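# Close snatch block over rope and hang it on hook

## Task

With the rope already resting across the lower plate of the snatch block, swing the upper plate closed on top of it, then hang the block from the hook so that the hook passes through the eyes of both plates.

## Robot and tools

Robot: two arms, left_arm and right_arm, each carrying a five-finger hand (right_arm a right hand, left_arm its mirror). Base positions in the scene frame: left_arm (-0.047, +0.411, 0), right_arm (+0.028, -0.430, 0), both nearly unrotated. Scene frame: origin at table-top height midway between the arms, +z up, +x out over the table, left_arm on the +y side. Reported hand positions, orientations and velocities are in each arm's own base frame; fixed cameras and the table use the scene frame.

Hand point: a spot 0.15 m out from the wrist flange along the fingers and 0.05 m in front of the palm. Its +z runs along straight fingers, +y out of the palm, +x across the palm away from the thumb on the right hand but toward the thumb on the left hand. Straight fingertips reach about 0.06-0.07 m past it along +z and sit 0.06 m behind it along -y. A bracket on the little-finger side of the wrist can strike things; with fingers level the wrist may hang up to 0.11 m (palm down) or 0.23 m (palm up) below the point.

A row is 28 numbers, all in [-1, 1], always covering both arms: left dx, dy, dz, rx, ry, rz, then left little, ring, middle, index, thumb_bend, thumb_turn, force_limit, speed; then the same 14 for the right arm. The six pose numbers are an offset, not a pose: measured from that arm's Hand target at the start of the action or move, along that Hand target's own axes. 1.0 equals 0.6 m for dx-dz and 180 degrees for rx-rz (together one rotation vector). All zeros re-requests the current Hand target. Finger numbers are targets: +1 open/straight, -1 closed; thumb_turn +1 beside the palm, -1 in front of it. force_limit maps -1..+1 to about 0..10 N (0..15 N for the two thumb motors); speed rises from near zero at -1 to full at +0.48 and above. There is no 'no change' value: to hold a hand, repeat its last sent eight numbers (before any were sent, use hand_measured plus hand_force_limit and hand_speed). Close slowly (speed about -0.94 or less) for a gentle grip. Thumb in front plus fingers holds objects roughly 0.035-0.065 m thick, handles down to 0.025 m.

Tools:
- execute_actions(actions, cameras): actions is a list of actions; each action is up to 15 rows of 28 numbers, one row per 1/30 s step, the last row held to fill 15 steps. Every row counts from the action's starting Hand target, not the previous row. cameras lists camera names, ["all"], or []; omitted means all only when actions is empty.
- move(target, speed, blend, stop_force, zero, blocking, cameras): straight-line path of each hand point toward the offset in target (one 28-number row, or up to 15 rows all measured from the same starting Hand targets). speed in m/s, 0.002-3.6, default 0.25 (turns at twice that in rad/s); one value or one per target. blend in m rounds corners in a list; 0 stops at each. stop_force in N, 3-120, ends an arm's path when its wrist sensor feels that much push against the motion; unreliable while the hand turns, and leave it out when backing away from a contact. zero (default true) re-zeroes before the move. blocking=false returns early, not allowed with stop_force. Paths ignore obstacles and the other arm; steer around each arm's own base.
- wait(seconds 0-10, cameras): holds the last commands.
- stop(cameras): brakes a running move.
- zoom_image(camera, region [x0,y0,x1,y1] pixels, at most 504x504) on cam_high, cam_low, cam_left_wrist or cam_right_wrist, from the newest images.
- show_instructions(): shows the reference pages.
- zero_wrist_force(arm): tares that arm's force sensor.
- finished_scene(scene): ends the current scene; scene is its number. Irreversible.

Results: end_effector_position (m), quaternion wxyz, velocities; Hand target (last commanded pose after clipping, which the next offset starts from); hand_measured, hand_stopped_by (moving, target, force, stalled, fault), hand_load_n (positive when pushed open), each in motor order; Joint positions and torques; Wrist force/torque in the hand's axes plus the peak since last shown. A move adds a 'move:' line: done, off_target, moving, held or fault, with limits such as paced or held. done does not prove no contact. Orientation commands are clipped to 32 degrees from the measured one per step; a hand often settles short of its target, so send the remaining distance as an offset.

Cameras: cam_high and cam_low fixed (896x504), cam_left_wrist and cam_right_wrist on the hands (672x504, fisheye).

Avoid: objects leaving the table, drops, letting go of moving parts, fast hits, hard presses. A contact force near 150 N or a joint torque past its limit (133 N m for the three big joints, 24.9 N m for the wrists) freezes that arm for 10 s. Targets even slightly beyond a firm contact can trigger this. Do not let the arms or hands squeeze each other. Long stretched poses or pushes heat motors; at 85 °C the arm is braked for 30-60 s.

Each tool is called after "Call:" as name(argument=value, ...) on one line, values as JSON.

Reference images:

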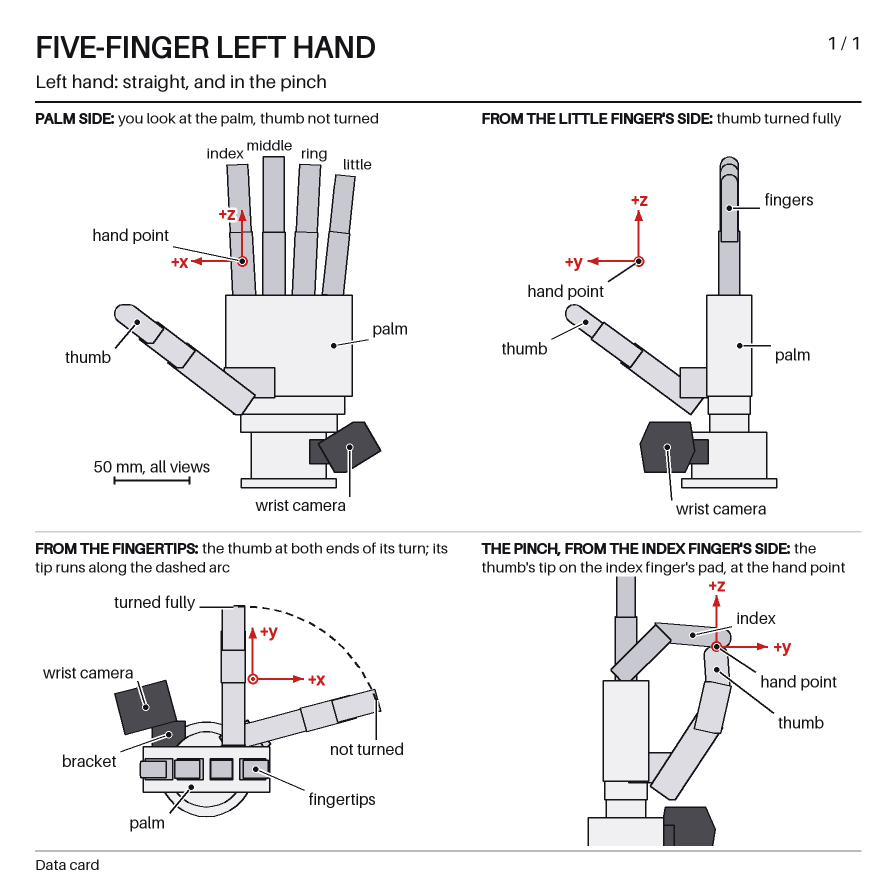

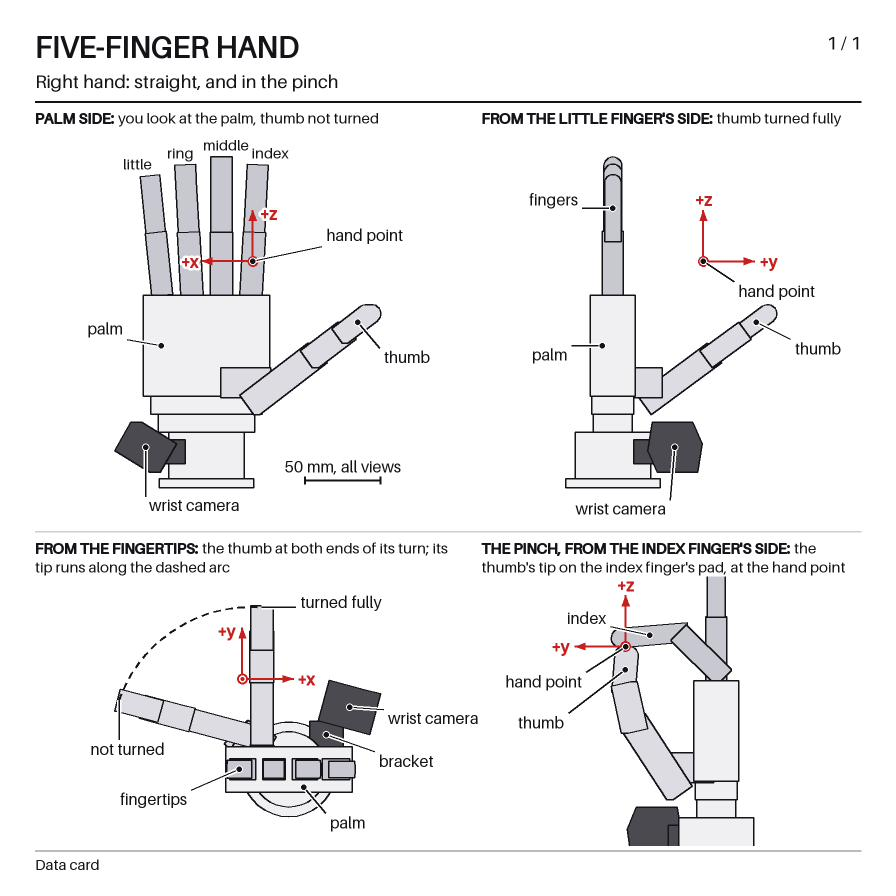

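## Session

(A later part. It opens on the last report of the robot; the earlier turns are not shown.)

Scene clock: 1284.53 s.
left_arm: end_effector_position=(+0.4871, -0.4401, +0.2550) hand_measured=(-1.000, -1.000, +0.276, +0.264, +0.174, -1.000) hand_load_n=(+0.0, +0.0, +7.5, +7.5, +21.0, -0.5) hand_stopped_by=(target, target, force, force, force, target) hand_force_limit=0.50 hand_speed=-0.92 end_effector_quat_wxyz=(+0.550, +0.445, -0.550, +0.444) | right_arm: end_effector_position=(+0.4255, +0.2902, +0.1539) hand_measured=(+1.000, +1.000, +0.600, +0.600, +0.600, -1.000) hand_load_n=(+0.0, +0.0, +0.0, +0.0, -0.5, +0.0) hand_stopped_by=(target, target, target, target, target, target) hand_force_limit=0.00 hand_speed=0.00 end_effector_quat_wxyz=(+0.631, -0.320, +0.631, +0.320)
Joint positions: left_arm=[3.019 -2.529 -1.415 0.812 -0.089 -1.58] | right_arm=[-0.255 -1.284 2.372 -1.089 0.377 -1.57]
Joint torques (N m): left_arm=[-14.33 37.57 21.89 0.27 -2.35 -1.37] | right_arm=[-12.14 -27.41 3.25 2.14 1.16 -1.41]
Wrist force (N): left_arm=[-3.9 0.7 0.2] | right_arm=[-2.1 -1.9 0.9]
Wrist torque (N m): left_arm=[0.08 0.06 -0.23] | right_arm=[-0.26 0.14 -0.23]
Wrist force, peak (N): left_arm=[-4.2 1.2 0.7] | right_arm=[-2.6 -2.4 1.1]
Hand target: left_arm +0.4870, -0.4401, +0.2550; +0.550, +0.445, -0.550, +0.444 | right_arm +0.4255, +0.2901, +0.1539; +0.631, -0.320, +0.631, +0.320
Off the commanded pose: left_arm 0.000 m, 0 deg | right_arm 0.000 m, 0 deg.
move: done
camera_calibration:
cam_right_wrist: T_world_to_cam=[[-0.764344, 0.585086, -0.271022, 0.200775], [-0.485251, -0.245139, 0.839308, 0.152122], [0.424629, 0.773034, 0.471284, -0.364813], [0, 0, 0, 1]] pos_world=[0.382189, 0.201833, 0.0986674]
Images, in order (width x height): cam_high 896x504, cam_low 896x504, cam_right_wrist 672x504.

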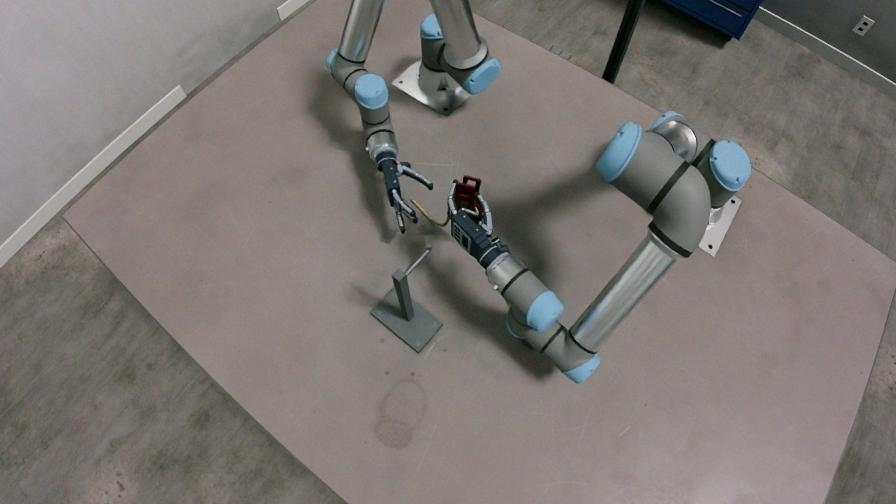

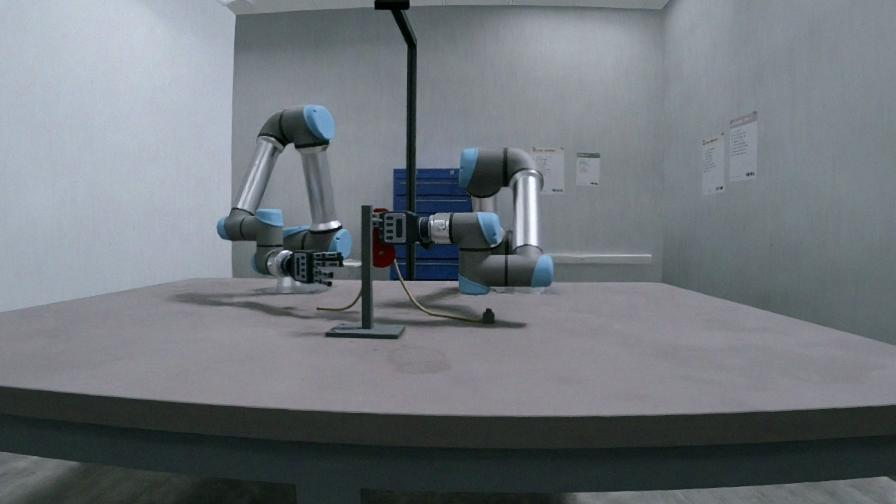

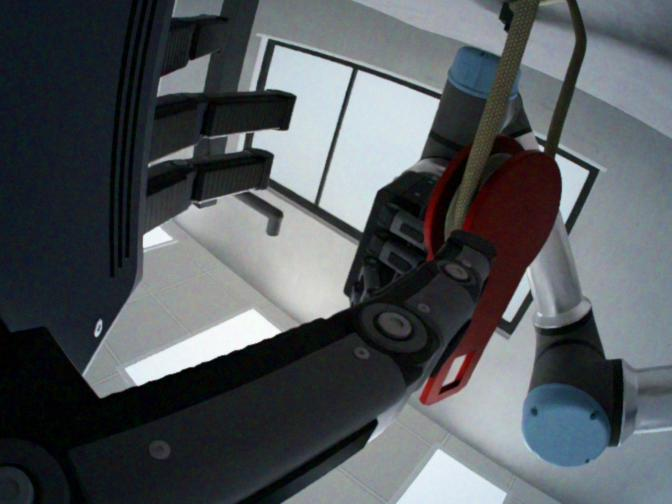

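Call:
move(target=[[0,0,0,0,0,0,-1,-1,0.15,0.0,-0.35,-1,0.5,-0.92, -0.1,0,0,0,0,0,1,1,0.6,0.6,0.6,1,0,0.3]], speed=0.08, cameras=["cam_right_wrist","cam_left_wrist"])

Call:
zoom_image(camera="cam_right_wrist", region=[350, 80, 672, 460])

Scene clock: 1311.53 s.
left_arm: end_effector_position=(+0.4870, -0.4401, +0.2550) hand_measured=(-1.000, -1.000, +0.276, +0.264, +0.174, -1.000) hand_load_n=(+0.0, +0.0, +7.5, +7.5, +21.0, -0.5) hand_stopped_by=(target, target, force, force, force, target) hand_force_limit=0.50 hand_speed=-0.92 end_effector_quat_wxyz=(+0.550, +0.445, -0.550, +0.444) | right_arm: end_effector_position=(+0.4255, +0.2901, +0.2139) hand_measured=(+1.000, +1.000, +0.600, +0.600, +0.600, +1.000) hand_load_n=(+0.0, +0.0, +0.0, +0.0, +0.0, +0.0) hand_stopped_by=(target, target, target, target, target, target) hand_force_limit=0.00 hand_speed=0.30 end_effector_quat_wxyz=(+0.631, -0.320, +0.631, +0.320)
Joint positions: left_arm=[3.019 -2.529 -1.415 0.812 -0.089 -1.58] | right_arm=[-0.255 -1.449 2.327 -0.878 0.377 -1.57]
Joint torques (N m): left_arm=[-12.74 38.39 21.36 1.3 -2.36 -1.42] | right_arm=[-11.59 -17.08 0.06 -3.21 -1.4 0.88]
Wrist force (N): left_arm=[-3.9 1.0 0.3] | right_arm=[-2.5 -1.8 0.9]
Wrist torque (N m): left_arm=[0.13 0.06 -0.23] | right_arm=[-0.24 0.18 -0.10]
Wrist force, peak (N): left_arm=[-4.2 1.2 0.5] | right_arm=[-3.2 -2.1 0.7]
Hand target: left_arm +0.4870, -0.4401, +0.2550; +0.550, +0.445, -0.550, +0.444 | right_arm +0.4255, +0.2901, +0.2139; +0.631, -0.320, +0.631, +0.320
Off the commanded pose: left_arm 0.000 m, 0 deg | right_arm 0.000 m, 0 deg.
move: done
camera_calibration:
cam_left_wrist: T_world_to_cam=[[0.941889, -0.218407, 0.255231, -0.619233], [-0.0969982, 0.550598, 0.829116, 0.07383], [-0.321614, -0.805693, 0.497417, -0.208816], [0, 0, 0, 1]] pos_world=[0.523252, -0.344137, 0.200702]
cam_right_wrist: T_world_to_cam=[[-0.764198, 0.585162, -0.271269, 0.217005], [-0.485479, -0.24497, 0.839226, 0.101829], [0.42463, 0.77303, 0.471289, -0.39309], [0, 0, 0, 1]] pos_world=[0.382189, 0.201833, 0.158668]
Images, in order (width x height): cam_left_wrist 672x504, cam_right_wrist 672x504.

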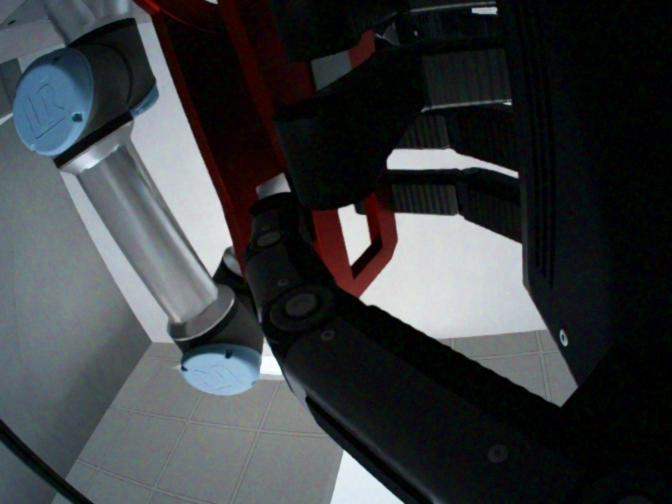

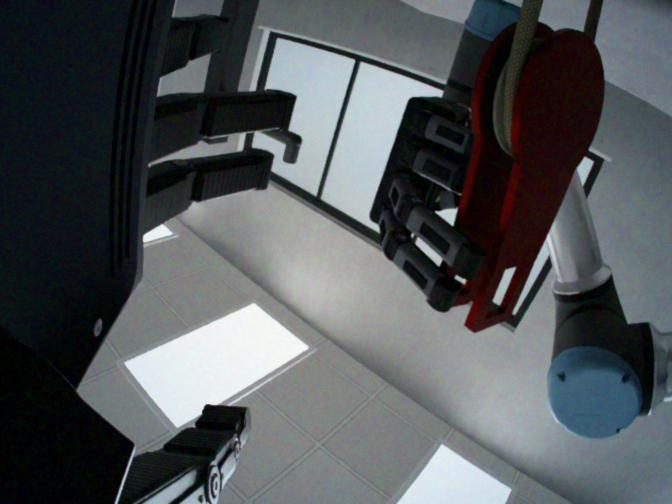

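Scaled by 1.326 from the camera's 672x504 image, which has a finer 960x720 frame.

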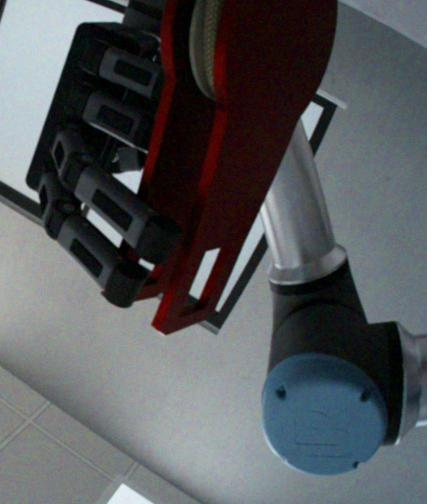

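Call:
move(target=[[0,0,0,0,0,0,-1,-1,0.15,0.0,-0.35,-1,0.5,-0.92, 0.1,0,0,0,0,0,1,1,0.6,0.6,0.6,1,0,0.3]], speed=0.1, cameras=["cam_right_wrist"])

Call:
zoom_image(camera="cam_right_wrist", region=[372, 110, 612, 430])

Scene clock: 1328.17 s.
left_arm: end_effector_position=(+0.4870, -0.4401, +0.2550) hand_measured=(-1.000, -1.000, +0.276, +0.264, +0.174, -1.000) hand_load_n=(+0.0, +0.0, +7.5, +7.5, +21.0, -0.5) hand_stopped_by=(target, target, force, force, force, target) hand_force_limit=0.50 hand_speed=-0.92 end_effector_quat_wxyz=(+0.550, +0.445, -0.550, +0.444) | right_arm: end_effector_position=(+0.4254, +0.2901, +0.1539) hand_measured=(+1.000, +1.000, +0.600, +0.600, +0.600, +1.000) hand_load_n=(+0.0, +0.0, +0.0, +0.0, +0.0, -0.5) hand_stopped_by=(target, target, target, target, target, target) hand_force_limit=0.00 hand_speed=0.30 end_effector_quat_wxyz=(+0.631, -0.320, +0.631, +0.320)
Joint positions: left_arm=[3.019 -2.529 -1.415 0.812 -0.089 -1.58] | right_arm=[-0.255 -1.284 2.373 -1.089 0.377 -1.57]
Joint torques (N m): left_arm=[-14.1 37.55 20.66 1.67 -2.46 -1.42] | right_arm=[13.66 -15.17 -22.04 1.4 1.18 -1.24]
Wrist force (N): left_arm=[-3.5 1.2 0.2] | right_arm=[-2.2 -1.8 0.7]
Wrist torque (N m): left_arm=[0.15 0.00 -0.22] | right_arm=[-0.24 0.16 -0.23]
Wrist force, peak (N): left_arm=[-4.2 1.3 0.5] | right_arm=[-3.2 -1.7 0.8]
Hand target: left_arm +0.4870, -0.4401, +0.2550; +0.550, +0.445, -0.550, +0.444 | right_arm +0.4255, +0.2901, +0.1539; +0.631, -0.320, +0.631, +0.320
Off the commanded pose: left_arm 0.000 m, 0 deg | right_arm 0.000 m, 0 deg.
move: done
camera_calibration:
cam_right_wrist: T_world_to_cam=[[-0.764255, 0.585365, -0.270668, 0.200546], [-0.485046, -0.245133, 0.839428, 0.152067], [0.425022, 0.772824, 0.471274, -0.364829], [0, 0, 0, 1]] pos_world=[0.382089, 0.201832, 0.0985662]
Images, in order (width x height): cam_right_wrist 672x504.

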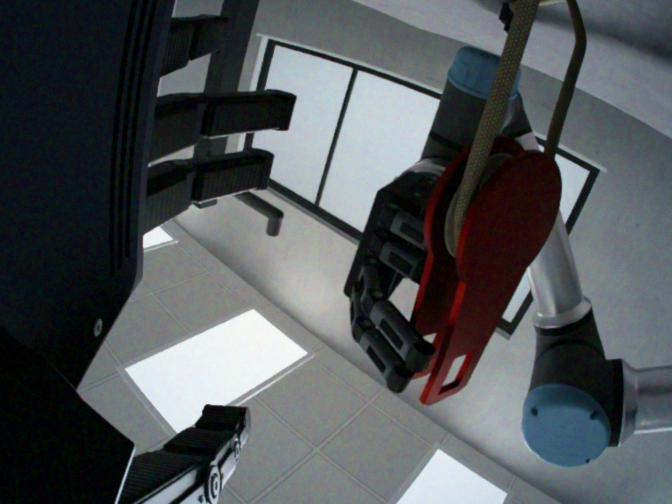

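Scaled by 1.575 from the camera's 672x504 image, which has a finer 960x720 frame.

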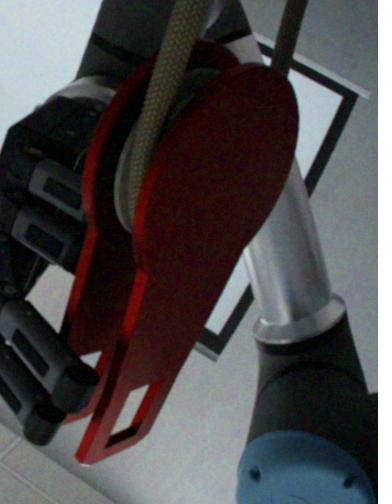

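Call:
wait(seconds=0.1, cameras=["cam_low","cam_high"])

Call:
zoom_image(camera="cam_low", region=[330, 190, 450, 290])

Call:
zoom_image(camera="cam_high", region=[400, 150, 520, 250])

Scene clock: 1339.50 s.
left_arm: end_effector_position=(+0.4870, -0.4401, +0.2550) hand_measured=(-1.000, -1.000, +0.276, +0.264, +0.174, -1.000) hand_load_n=(+0.0, +0.0, +7.5, +7.5, +21.0, -0.5) hand_stopped_by=(target, target, force, force, force, target) hand_force_limit=0.50 hand_speed=-0.92 end_effector_quat_wxyz=(+0.550, +0.445, -0.550, +0.444) | right_arm: end_effector_position=(+0.4255, +0.2901, +0.1539) hand_measured=(+1.000, +1.000, +0.600, +0.600, +0.600, +1.000) hand_load_n=(+0.0, +0.0, +0.0, +0.0, -0.5, +0.0) hand_stopped_by=(target, target, target, target, target, target) hand_force_limit=0.00 hand_speed=0.30 end_effector_quat_wxyz=(+0.631, -0.320, +0.631, +0.320)
Joint positions: left_arm=[3.019 -2.529 -1.415 0.812 -0.089 -1.58] | right_arm=[-0.255 -1.284 2.372 -1.089 0.377 -1.57]
Joint torques (N m): left_arm=[-13.54 37.56 21.56 1.65 -2.3 -1.37] | right_arm=[13.52 -13.27 -22.22 -3.08 1.07 -1.57]
Wrist force (N): left_arm=[-3.6 1.0 0.6] | right_arm=[-2.3 -1.6 1.3]
Wrist torque (N m): left_arm=[0.10 0.02 -0.21] | right_arm=[-0.25 0.15 -0.22]
Wrist force, peak (N): left_arm=[-4.2 1.0 0.6] | right_arm=[-2.2 -2.0 1.4]
Hand target: left_arm +0.4870, -0.4401, +0.2550; +0.550, +0.445, -0.550, +0.444 | right_arm +0.4255, +0.2901, +0.1539; +0.631, -0.320, +0.631, +0.320
Off the commanded pose: left_arm 0.000 m, 0 deg | right_arm 0.000 m, 0 deg.
wait: 0.10 s; at rest from the start
Images, in order (width x height): cam_high 896x504, cam_low 896x504.

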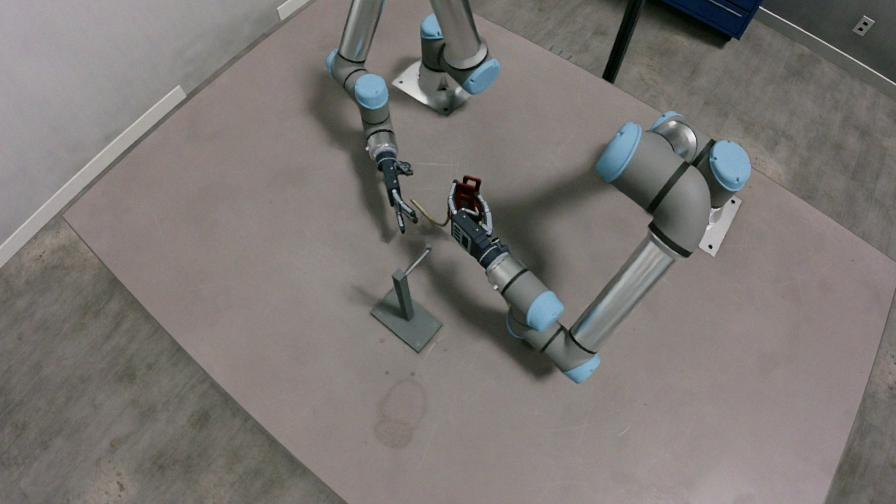

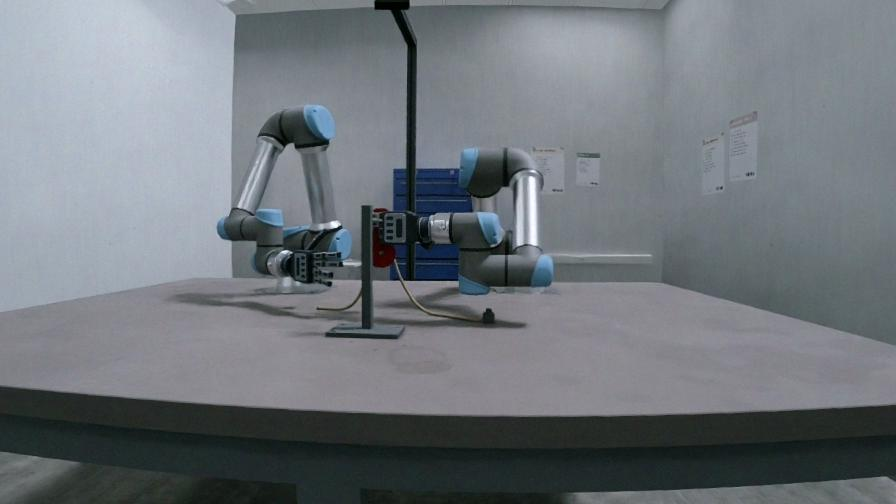

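Scaled by 4.200 from the camera's 896x504 image, which has a finer 1280x720 frame.

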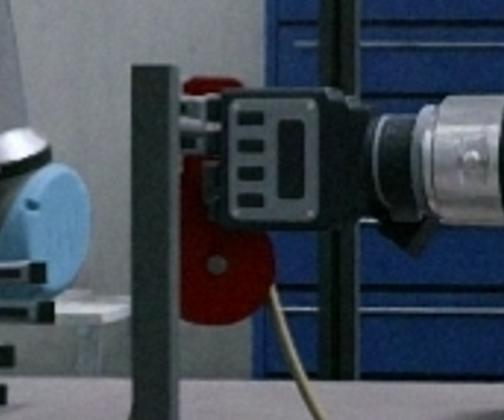

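Scaled by 4.200 from the camera's 896x504 image, which has a finer 1280x720 frame.

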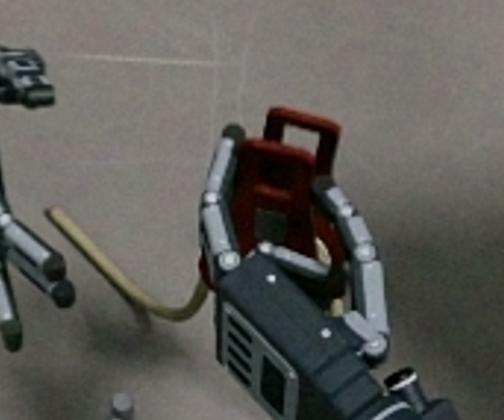

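Call:
move(target=[[0,0,0,0,0.0251,-0.0402,-1,-1,0.15,0.0,-0.35,-1,0.5,-0.92, 0,0,0,0,0,0,1,1,0.6,0.6,0.6,1,0,0.3]], speed=0.05, cameras=["cam_right_wrist","cam_low","cam_high"])

Call:
zoom_image(camera="cam_right_wrist", region=[372, 110, 612, 430])

Call:
zoom_image(camera="cam_low", region=[330, 190, 450, 290])

Call:
zoom_image(camera="cam_high", region=[400, 150, 520, 250])

Scene clock: 1403.37 s.
left_arm: end_effector_position=(+0.4870, -0.4401, +0.2551) hand_measured=(-1.000, -1.000, +0.276, +0.264, +0.174, -1.000) hand_load_n=(+0.0, +0.0, +7.5, +7.5, +21.0, -0.5) hand_stopped_by=(target, target, force, force, force, target) hand_force_limit=0.50 hand_speed=-0.92 end_effector_quat_wxyz=(+0.598, +0.461, -0.499, +0.426) end_effector_velocity=(+0.000, +0.000, +0.001) end_effector_angular_velocity=(+0.000, -0.005, +0.000) | right_arm: end_effector_position=(+0.4255, +0.2901, +0.1539) hand_measured=(+1.000, +1.000, +0.600, +0.600, +0.600, +1.000) hand_load_n=(+0.0, +0.0, +0.0, +0.0, +0.0, +0.0) hand_stopped_by=(target, target, target, target, target, target) hand_force_limit=0.00 hand_speed=0.30 end_effector_quat_wxyz=(+0.631, -0.320, +0.631, +0.320)
Joint positions: left_arm=[3.014 -2.412 -1.682 0.175 -0.111 -0.924] | right_arm=[-0.255 -1.284 2.372 -1.089 0.377 -1.57]
Joint velocities: left_arm=[0.001 0 0.004 0.006 0 -0.005] | right_arm=[within noise]
Joint torques (N m): left_arm=[-14.63 36.77 20.91 4.45 -1.99 -1.77] | right_arm=[12.22 -19 -21.85 2.01 0.54 -1.28]
Wrist force (N): left_arm=[-3.5 0.5 0.0] | right_arm=[-2.4 -1.8 1.1]
Wrist torque (N m): left_arm=[0.10 -0.02 -0.15] | right_arm=[-0.26 0.18 -0.22]
Wrist force, peak (N): left_arm=[-4.4 0.9 0.6] | right_arm=[-2.6 -1.7 1.2]
Hand target: left_arm +0.4870, -0.4401, +0.2550; +0.598, +0.461, -0.499, +0.426 | right_arm +0.4255, +0.2901, +0.1539; +0.631, -0.320, +0.631, +0.320
Off the commanded pose: left_arm 0.000 m, 0 deg | right_arm 0.000 m, 0 deg.
move: done
camera_calibration:
cam_right_wrist: T_world_to_cam=[[-0.764207, 0.585316, -0.27091, 0.200639], [-0.485221, -0.245029, 0.839358, 0.152168], [0.424909, 0.772894, 0.471261, -0.364841], [0, 0, 0, 1]] pos_world=[0.382189, 0.201832, 0.0985669]
Images, in order (width x height): cam_high 896x504, cam_low 896x504, cam_right_wrist 672x504.

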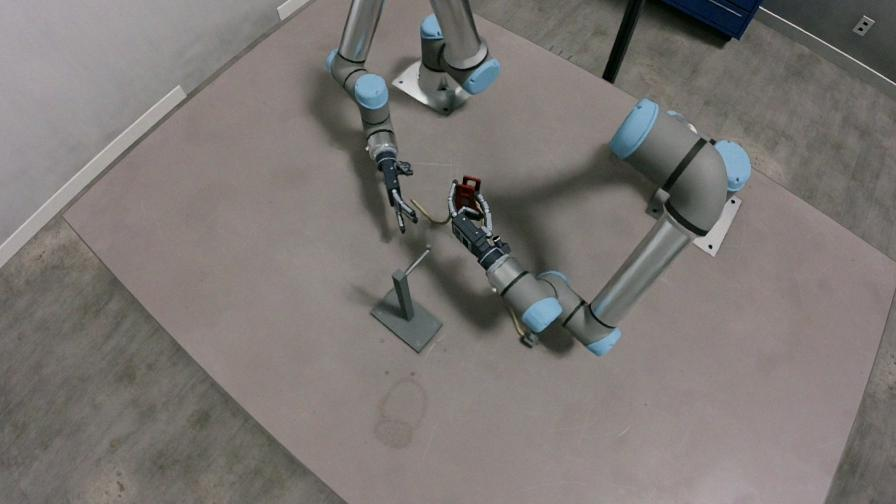

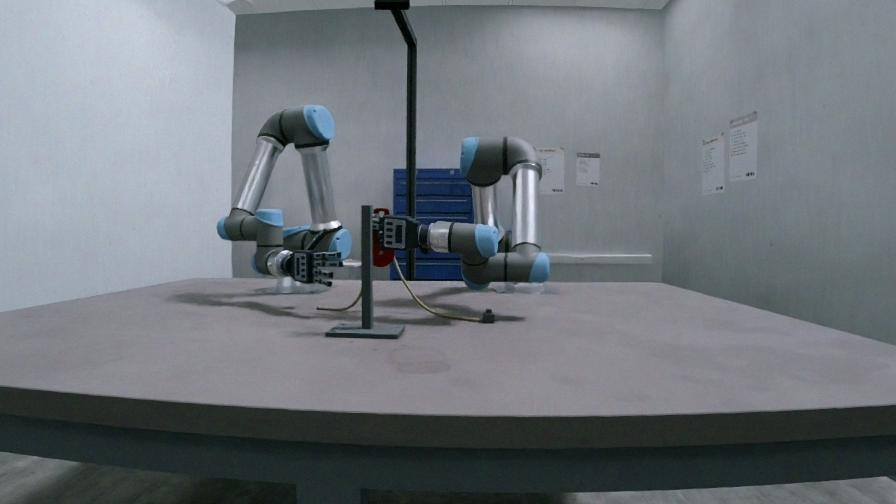

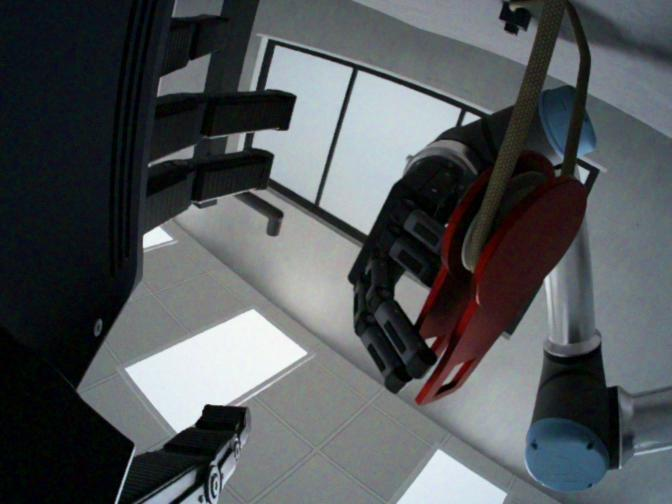

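Scaled by 1.575 from the camera's 672x504 image, which has a finer 960x720 frame.

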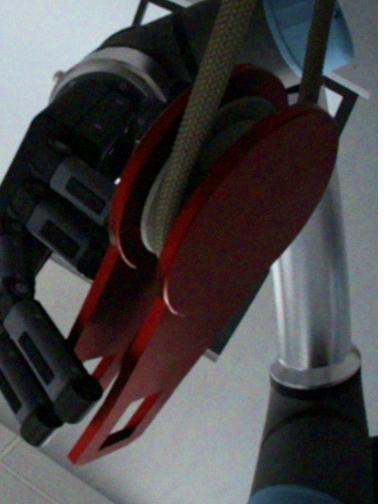

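Scaled by 4.200 from the camera's 896x504 image, which has a finer 1280x720 frame.

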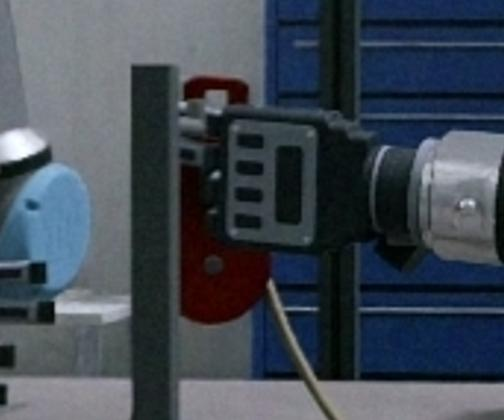

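Scaled by 4.200 from the camera's 896x504 image, which has a finer 1280x720 frame.

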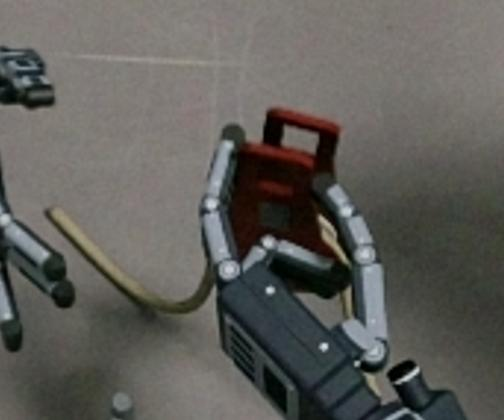

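Call:
move(target=[[0,0,0,0,0,0,-1,-1,0.15,0.0,-0.35,-1,0.5,-0.92, 0,-0.015,0.024,0,0,0,1,1,0.6,0.6,0.6,-1,0,0.3]], speed=0.05)

Call:
move(target=[[0,0,0,0,0,0,-1,-1,0.15,0.0,-0.35,-1,0.5,-0.92, 0,0.0848,0.053,0,0,0,1,1,0.6,0.6,0.6,-1,0,0.3]], speed=0.04, stop_force=6, cameras=["cam_right_wrist","cam_left_wrist"])

Scene clock: 1426.17 s.
left_arm: end_effector_position=(+0.4870, -0.4401, +0.2550) hand_measured=(-1.000, -1.000, +0.276, +0.264, +0.174, -1.000) hand_load_n=(+0.0, +0.0, +7.5, +7.5, +20.5, -0.5) hand_stopped_by=(target, target, force, force, force, target) hand_force_limit=0.50 hand_speed=-0.92 end_effector_quat_wxyz=(+0.598, +0.461, -0.499, +0.426) | right_arm: end_effector_position=(+0.4412, +0.2964, +0.1539) hand_measured=(+1.000, +1.000, +0.600, +0.600, +0.600, -1.000) hand_load_n=(+0.0, +0.0, -0.5, +0.0, +0.0, +0.0) hand_stopped_by=(target, target, target, target, target, target) hand_force_limit=0.00 hand_speed=0.30 end_effector_quat_wxyz=(+0.631, -0.320, +0.631, +0.320)
Joint positions: left_arm=[3.014 -2.412 -1.682 0.175 -0.111 -0.924] | right_arm=[-0.223 -1.256 2.325 -1.07 0.409 -1.57]
Joint torques (N m): left_arm=[-9.58 34.3 20.32 4.01 0.23 1.06] | right_arm=[-11.71 -28.87 3.09 -3.39 -1.74 -1.52]
Wrist force (N): left_arm=[-4.0 0.2 0.4] | right_arm=[-2.3 -1.6 1.2]
Wrist torque (N m): left_arm=[0.05 0.04 -0.17] | right_arm=[-0.22 0.16 -0.18]
Wrist force, peak (N): left_arm=[-4.2 0.5 0.2] | right_arm=[-2.6 -1.8 1.2]
Hand target: left_arm +0.4871, -0.4401, +0.2550; +0.598, +0.461, -0.499, +0.426 | right_arm +0.4412, +0.2964, +0.1539; +0.631, -0.320, +0.631, +0.320
Off the commanded pose: left_arm 0.000 m, 0 deg | right_arm 0.000 m, 0 deg.
move: done

Scene clock: 1428.70 s.
left_arm: end_effector_position=(+0.4870, -0.4401, +0.2550) hand_measured=(-1.000, -1.000, +0.276, +0.264, +0.174, -1.000) hand_load_n=(+0.0, +0.0, +7.5, +7.5, +21.0, -0.5) hand_stopped_by=(target, target, force, force, force, target) hand_force_limit=0.50 hand_speed=-0.92 end_effector_quat_wxyz=(+0.598, +0.461, -0.499, +0.426) | right_arm: end_effector_position=(+0.4189, +0.3521, +0.1539) hand_measured=(+1.000, +1.000, +0.600, +0.600, +0.600, -1.000) hand_load_n=(+0.0, +0.0, +0.0, +0.0, +0.0, -0.5) hand_stopped_by=(target, target, target, target, target, target) hand_force_limit=0.00 hand_speed=0.30 end_effector_quat_wxyz=(+0.631, -0.320, +0.631, +0.320)
Joint positions: left_arm=[3.014 -2.412 -1.682 0.175 -0.111 -0.924] | right_arm=[-0.059 -1.268 2.346 -1.078 0.573 -1.57]
Joint torques (N m): left_arm=[-7.51 35.26 20.18 3.76 0.24 0.99] | right_arm=[-11.22 -13.9 -20.7 -2.78 -0.11 0.27]
Wrist force (N): left_arm=[-4.0 0.2 0.1] | right_arm=[-2.1 -1.6 0.8]
Wrist torque (N m): left_arm=[0.07 0.02 -0.16] | right_arm=[-0.21 0.12 -0.13]
Wrist force, peak (N): left_arm=[-4.3 0.7 0.0] | right_arm=[-2.8 -1.8 0.6]
Hand target: left_arm +0.4871, -0.4401, +0.2550; +0.598, +0.461, -0.499, +0.426 | right_arm +0.4190, +0.3521, +0.1539; +0.631, -0.320, +0.631, +0.320
Off the commanded pose: left_arm 0.000 m, 0 deg | right_arm 0.000 m, 0 deg.
move: done
camera_calibration:
cam_left_wrist: T_world_to_cam=[[0.969005, -0.208803, 0.132025, -0.596751], [0.0177111, 0.591768, 0.805914, 0.0419813], [-0.246405, -0.778597, 0.577124, -0.253805], [0, 0, 0, 1]] pos_world=[0.514972, -0.347058, 0.191429]
cam_right_wrist: T_world_to_cam=[[-0.764246, 0.585296, -0.270845, 0.159395], [-0.485161, -0.245074, 0.839379, 0.164193], [0.424909, 0.772895, 0.471259, -0.409999], [0, 0, 0, 1]] pos_world=[0.375689, 0.263832, 0.0985667]
Images, in order (width x height): cam_left_wrist 672x504, cam_right_wrist 672x504.

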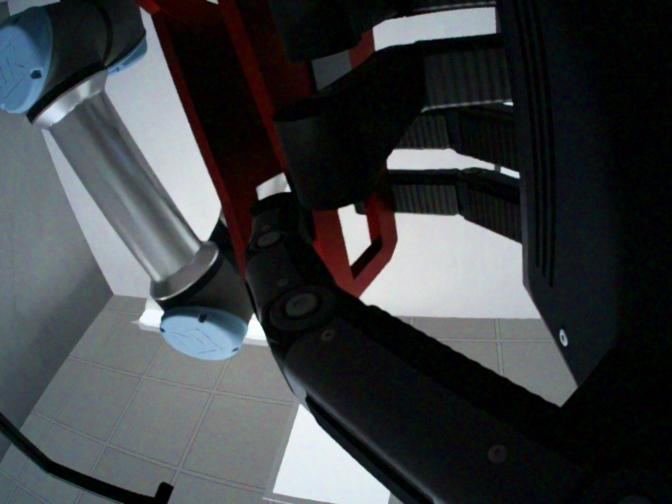

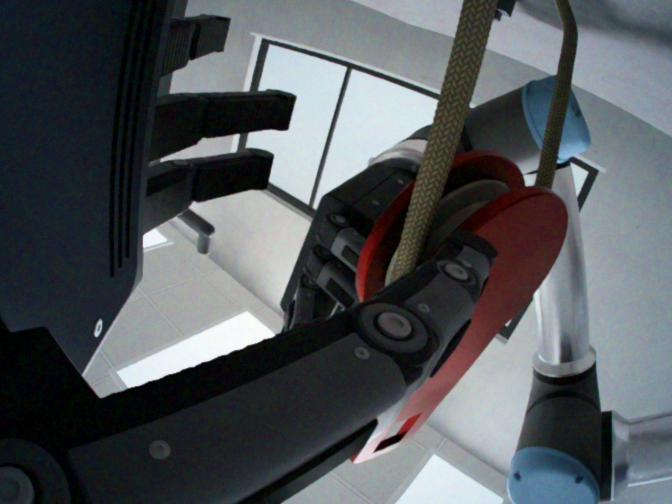

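Call:
move(target=[[0,0,0,0,0,0,-1,-1,0.15,0.0,-0.35,-1,0.5,-0.92, 0,0.0767,0.048,0,0,0,1,1,0.6,0.6,0.6,-1,0,0.3]], speed=0.025, stop_force=5, cameras=["cam_right_wrist","cam_left_wrist","cam_high","cam_low"])

Call:
zoom_image(camera="cam_high", region=[400, 150, 520, 250])

Call:
zoom_image(camera="cam_low", region=[330, 190, 450, 290])

Scene clock: 1442.17 s.
left_arm: end_effector_position=(+0.4870, -0.4401, +0.2550) hand_measured=(-1.000, -1.000, +0.276, +0.264, +0.174, -1.000) hand_load_n=(+0.0, +0.0, +7.5, +7.5, +20.5, -0.5) hand_stopped_by=(target, target, force, force, force, target) hand_force_limit=0.50 hand_speed=-0.92 end_effector_quat_wxyz=(+0.598, +0.461, -0.499, +0.426) | right_arm: end_effector_position=(+0.3989, +0.4026, +0.1539) hand_measured=(+1.000, +1.000, +0.600, +0.600, +0.600, -1.000) hand_load_n=(+0.0, +0.0, +0.0, +0.0, +0.5, -0.5) hand_stopped_by=(target, target, target, target, target, target) hand_force_limit=0.00 hand_speed=0.30 end_effector_quat_wxyz=(+0.631, -0.320, +0.631, +0.320)
Joint positions: left_arm=[3.014 -2.412 -1.682 0.175 -0.111 -0.924] | right_arm=[0.104 -1.264 2.339 -1.075 0.736 -1.57]
Joint torques (N m): left_arm=[-1.15 33.96 18.93 3.57 0.37 0.8] | right_arm=[-11.53 -26.87 -2.18 -0.86 -1.88 -1.37]
Wrist force (N): left_arm=[-4.0 0.0 0.0] | right_arm=[-1.9 -1.8 0.9]
Wrist torque (N m): left_arm=[0.08 0.03 -0.14] | right_arm=[-0.26 0.09 -0.09]
Wrist force, peak (N): left_arm=[-4.4 0.6 0.4] | right_arm=[-2.8 -1.7 1.0]
Hand target: left_arm +0.4871, -0.4401, +0.2550; +0.598, +0.461, -0.499, +0.426 | right_arm +0.3989, +0.4025, +0.1539; +0.631, -0.320, +0.631, +0.320
Off the commanded pose: left_arm 0.000 m, 0 deg | right_arm 0.000 m, 0 deg.
move: done
camera_calibration:
cam_left_wrist: T_world_to_cam=[[0.969005, -0.208803, 0.132025, -0.596751], [0.0177111, 0.591768, 0.805914, 0.0419813], [-0.246405, -0.778597, 0.577124, -0.253805], [0, 0, 0, 1]] pos_world=[0.514972, -0.347058, 0.191429]
cam_right_wrist: T_world_to_cam=[[-0.764207, 0.585316, -0.27091, 0.114548], [-0.485221, -0.245029, 0.839358, 0.166718], [0.424909, 0.772894, 0.471261, -0.440459], [0, 0, 0, 1]] pos_world=[0.355589, 0.314232, 0.0986669]

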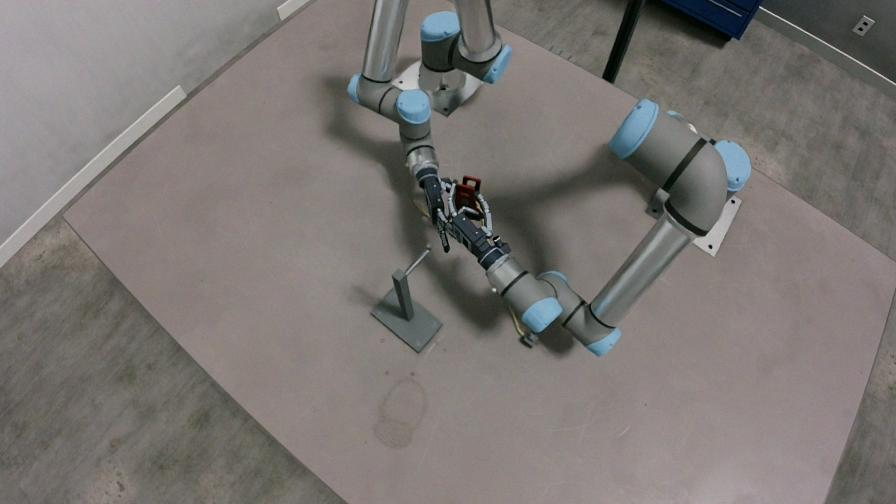

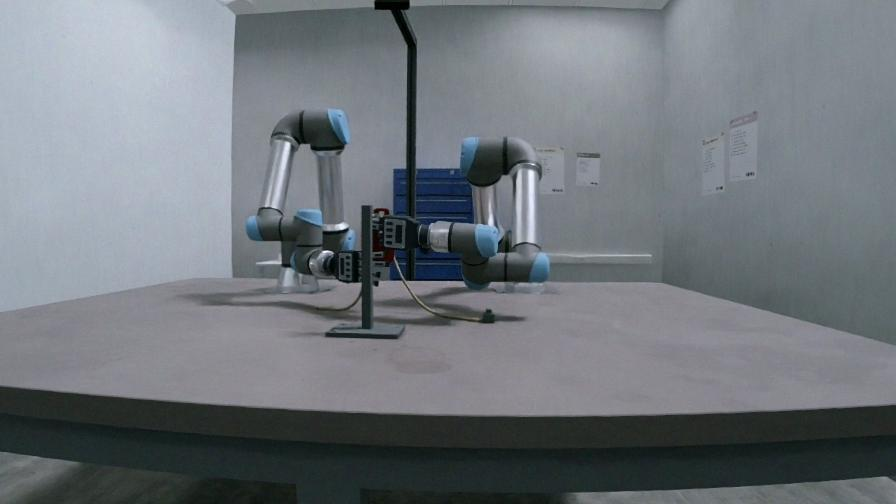

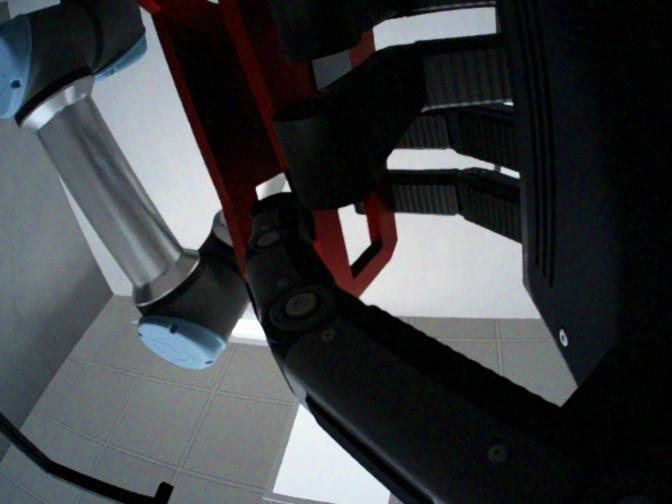

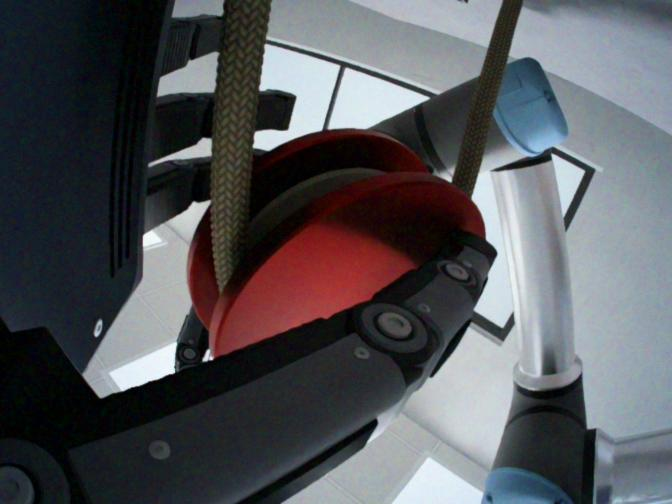

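Scaled by 4.200 from the camera's 896x504 image, which has a finer 1280x720 frame.

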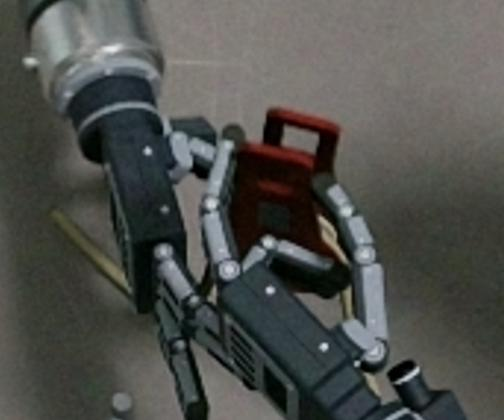

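Scaled by 4.200 from the camera's 896x504 image, which has a finer 1280x720 frame.

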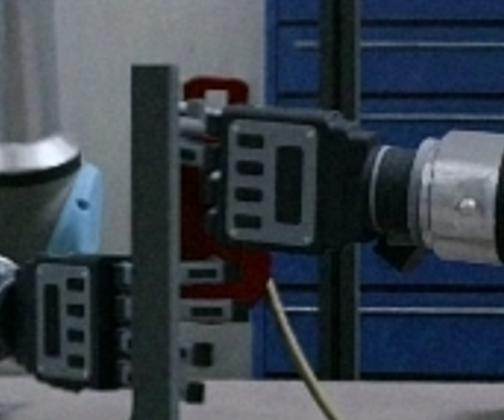

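Call:
move(target=[[0,0,0,0,0,0,-1,-1,0.15,0.0,-0.35,-1,0.5,-0.92, 0,0,0,0,0,0,1,1,0.2,0.2,0.6,-1,-0.6,-0.85]], speed=0.05)

Call:
move(target=[[0,0,0,0,0,0,-1,-1,0.15,0.0,-0.35,-1,0.5,-0.92, 0,0,0,0,0,0,1,1,0.2,0.2,-0.3,-1,-0.6,-0.85]], speed=0.05, cameras=["cam_right_wrist"])

Scene clock: 1449.37 s.
left_arm: end_effector_position=(+0.4870, -0.4401, +0.2550) hand_measured=(-1.000, -1.000, +0.276, +0.264, +0.174, -1.000) hand_load_n=(+0.0, +0.0, +7.5, +7.5, +20.5, -0.5) hand_stopped_by=(target, target, force, force, force, target) hand_force_limit=0.50 hand_speed=-0.92 end_effector_quat_wxyz=(+0.598, +0.461, -0.499, +0.426) | right_arm: end_effector_position=(+0.3989, +0.4025, +0.1539) hand_measured=(+1.000, +1.000, +0.200, +0.200, +0.600, -1.000) hand_load_n=(+0.0, +0.0, +0.0, +0.0, +0.5, +0.0) hand_stopped_by=(target, target, target, target, target, target) hand_force_limit=-0.60 hand_speed=-0.85 end_effector_quat_wxyz=(+0.631, -0.320, +0.631, +0.320)
Joint positions: left_arm=[3.014 -2.412 -1.682 0.175 -0.111 -0.924] | right_arm=[0.104 -1.264 2.339 -1.075 0.736 -1.57]
Joint torques (N m): left_arm=[2.42 33.53 20.3 3.6 0.19 1.04] | right_arm=[-11.41 -29.54 1.51 -3.59 -1.08 -0.27]
Wrist force (N): left_arm=[-3.8 0.0 0.0] | right_arm=[-2.2 -1.6 0.5]
Wrist torque (N m): left_arm=[0.06 0.02 -0.14] | right_arm=[-0.21 0.14 -0.11]
Wrist force, peak (N): left_arm=[-4.1 0.2 0.1] | right_arm=[-2.8 -1.6 0.9]
Hand target: left_arm +0.4871, -0.4401, +0.2550; +0.598, +0.461, -0.499, +0.426 | right_arm +0.3989, +0.4025, +0.1539; +0.631, -0.320, +0.631, +0.320
Off the commanded pose: left_arm 0.000 m, 0 deg | right_arm 0.000 m, 0 deg.
move: done

Scene clock: 1451.33 s.
left_arm: end_effector_position=(+0.4871, -0.4401, +0.2550) hand_measured=(-1.000, -1.000, +0.276, +0.264, +0.174, -1.000) hand_load_n=(+0.0, +0.0, +6.5, +7.0, +18.0, -1.0) hand_stopped_by=(target, target, force, force, force, target) hand_force_limit=0.50 hand_speed=-0.92 end_effector_quat_wxyz=(+0.598, +0.461, -0.499, +0.426) | right_arm: end_effector_position=(+0.3989, +0.4025, +0.1539) hand_measured=(+1.000, +1.000, +0.200, +0.200, +0.238, -1.000) hand_load_n=(+0.0, +0.0, +0.0, +0.5, +3.0, +0.0) hand_stopped_by=(target, target, target, target, force, target) hand_force_limit=-0.60 hand_speed=-0.85 end_effector_quat_wxyz=(+0.631, -0.320, +0.631, +0.320)
Joint positions: left_arm=[3.014 -2.412 -1.682 0.175 -0.111 -0.924] | right_arm=[0.104 -1.264 2.339 -1.075 0.736 -1.57]
Joint torques (N m): left_arm=[4.56 33.62 15.36 3.34 -0.03 0.56] | right_arm=[-9.54 -29.05 0.51 -3.53 -0.04 0.14]
Wrist force (N): left_arm=[-3.4 -1.4 -0.1] | right_arm=[-2.3 -0.5 0.2]
Wrist torque (N m): left_arm=[0.01 0.03 -0.03] | right_arm=[-0.25 0.17 -0.10]
Wrist force, peak (N): left_arm=[-4.0 -1.6 0.2] | right_arm=[-2.3 -1.5 1.0]
Hand target: left_arm +0.4871, -0.4401, +0.2550; +0.598, +0.461, -0.499, +0.426 | right_arm +0.3989, +0.4025, +0.1539; +0.631, -0.320, +0.631, +0.320
Off the commanded pose: left_arm 0.000 m, 0 deg | right_arm 0.000 m, 0 deg.
move: done
camera_calibration:
cam_right_wrist: T_world_to_cam=[[-0.76424, 0.585257, -0.270946, 0.114582], [-0.485242, -0.245067, 0.839334, 0.16674], [0.424826, 0.772927, 0.471281, -0.440442], [0, 0, 0, 1]] pos_world=[0.355589, 0.314232, 0.0986671]
Images, in order (width x height): cam_right_wrist 672x504.

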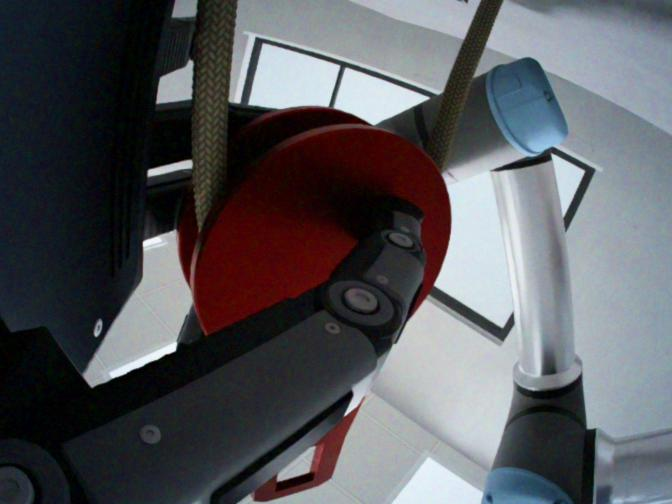

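Call:
move(target=[[0,0,0,0,0,0,-1,-1,0.15,0.0,-0.35,-1,0.5,-0.92, 0,0.00795,-0.01272,0,0,0,1,1,0.2,0.2,-0.3,-1,-0.6,-0.85]], speed=0.02, cameras=["cam_right_wrist"])

Scene clock: 1458.47 s.
left_arm: end_effector_position=(+0.4871, -0.4401, +0.2550) hand_measured=(-1.000, -1.000, +0.276, +0.264, +0.174, -1.000) hand_load_n=(+0.0, +0.0, +5.0, +7.5, +19.0, +1.5) hand_stopped_by=(target, target, force, force, force, target) hand_force_limit=0.50 hand_speed=-0.92 end_effector_quat_wxyz=(+0.598, +0.461, -0.499, +0.426) | right_arm: end_effector_position=(+0.3904, +0.3991, +0.1539) hand_measured=(+1.000, +1.000, +0.200, +0.200, +0.236, -1.000) hand_load_n=(+0.0, +0.0, +0.0, +0.5, +0.0, +0.0) hand_stopped_by=(target, target, target, target, force, target) hand_force_limit=-0.60 hand_speed=-0.85 end_effector_quat_wxyz=(+0.631, -0.320, +0.631, +0.320)
Joint positions: left_arm=[3.014 -2.412 -1.682 0.175 -0.111 -0.924] | right_arm=[0.095 -1.279 2.365 -1.086 0.728 -1.57]
Joint torques (N m): left_arm=[8.05 35.67 8.61 3.29 0.05 -0.09] | right_arm=[1.18 -14.23 -21.89 -1.57 -0.62 0.28]
Wrist force (N): left_arm=[-3.4 3.4 -0.2] | right_arm=[-1.8 -4.2 2.0]
Wrist torque (N m): left_arm=[0.12 -0.01 -0.42] | right_arm=[-0.31 0.15 -0.09]
Wrist force, peak (N): left_arm=[-3.8 3.4 -0.2] | right_arm=[-1.8 -4.3 2.1]
Hand target: left_arm +0.4871, -0.4401, +0.2550; +0.598, +0.461, -0.499, +0.426 | right_arm +0.3905, +0.3992, +0.1539; +0.631, -0.320, +0.631, +0.320
Off the commanded pose: left_arm 0.000 m, 0 deg | right_arm 0.000 m, 0 deg.
move: done
camera_calibration:
cam_right_wrist: T_world_to_cam=[[-0.764207, 0.585316, -0.27091, 0.110043], [-0.485221, -0.245029, 0.839358, 0.161761], [0.424909, 0.772894, 0.471261, -0.43422], [0, 0, 0, 1]] pos_world=[0.347089, 0.310832, 0.0986669]
Images, in order (width x height): cam_right_wrist 672x504.

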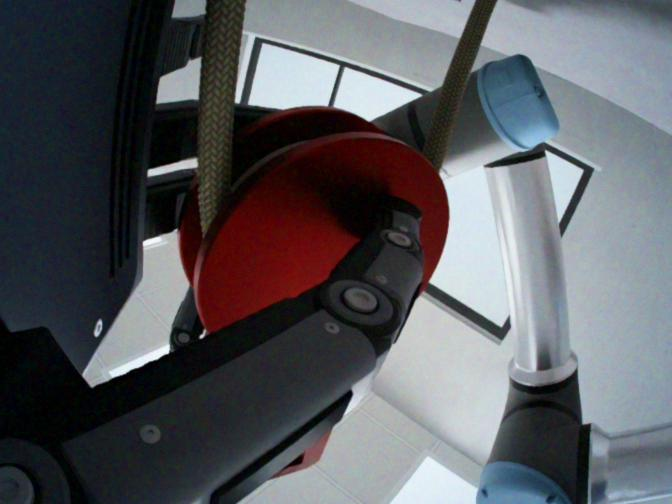

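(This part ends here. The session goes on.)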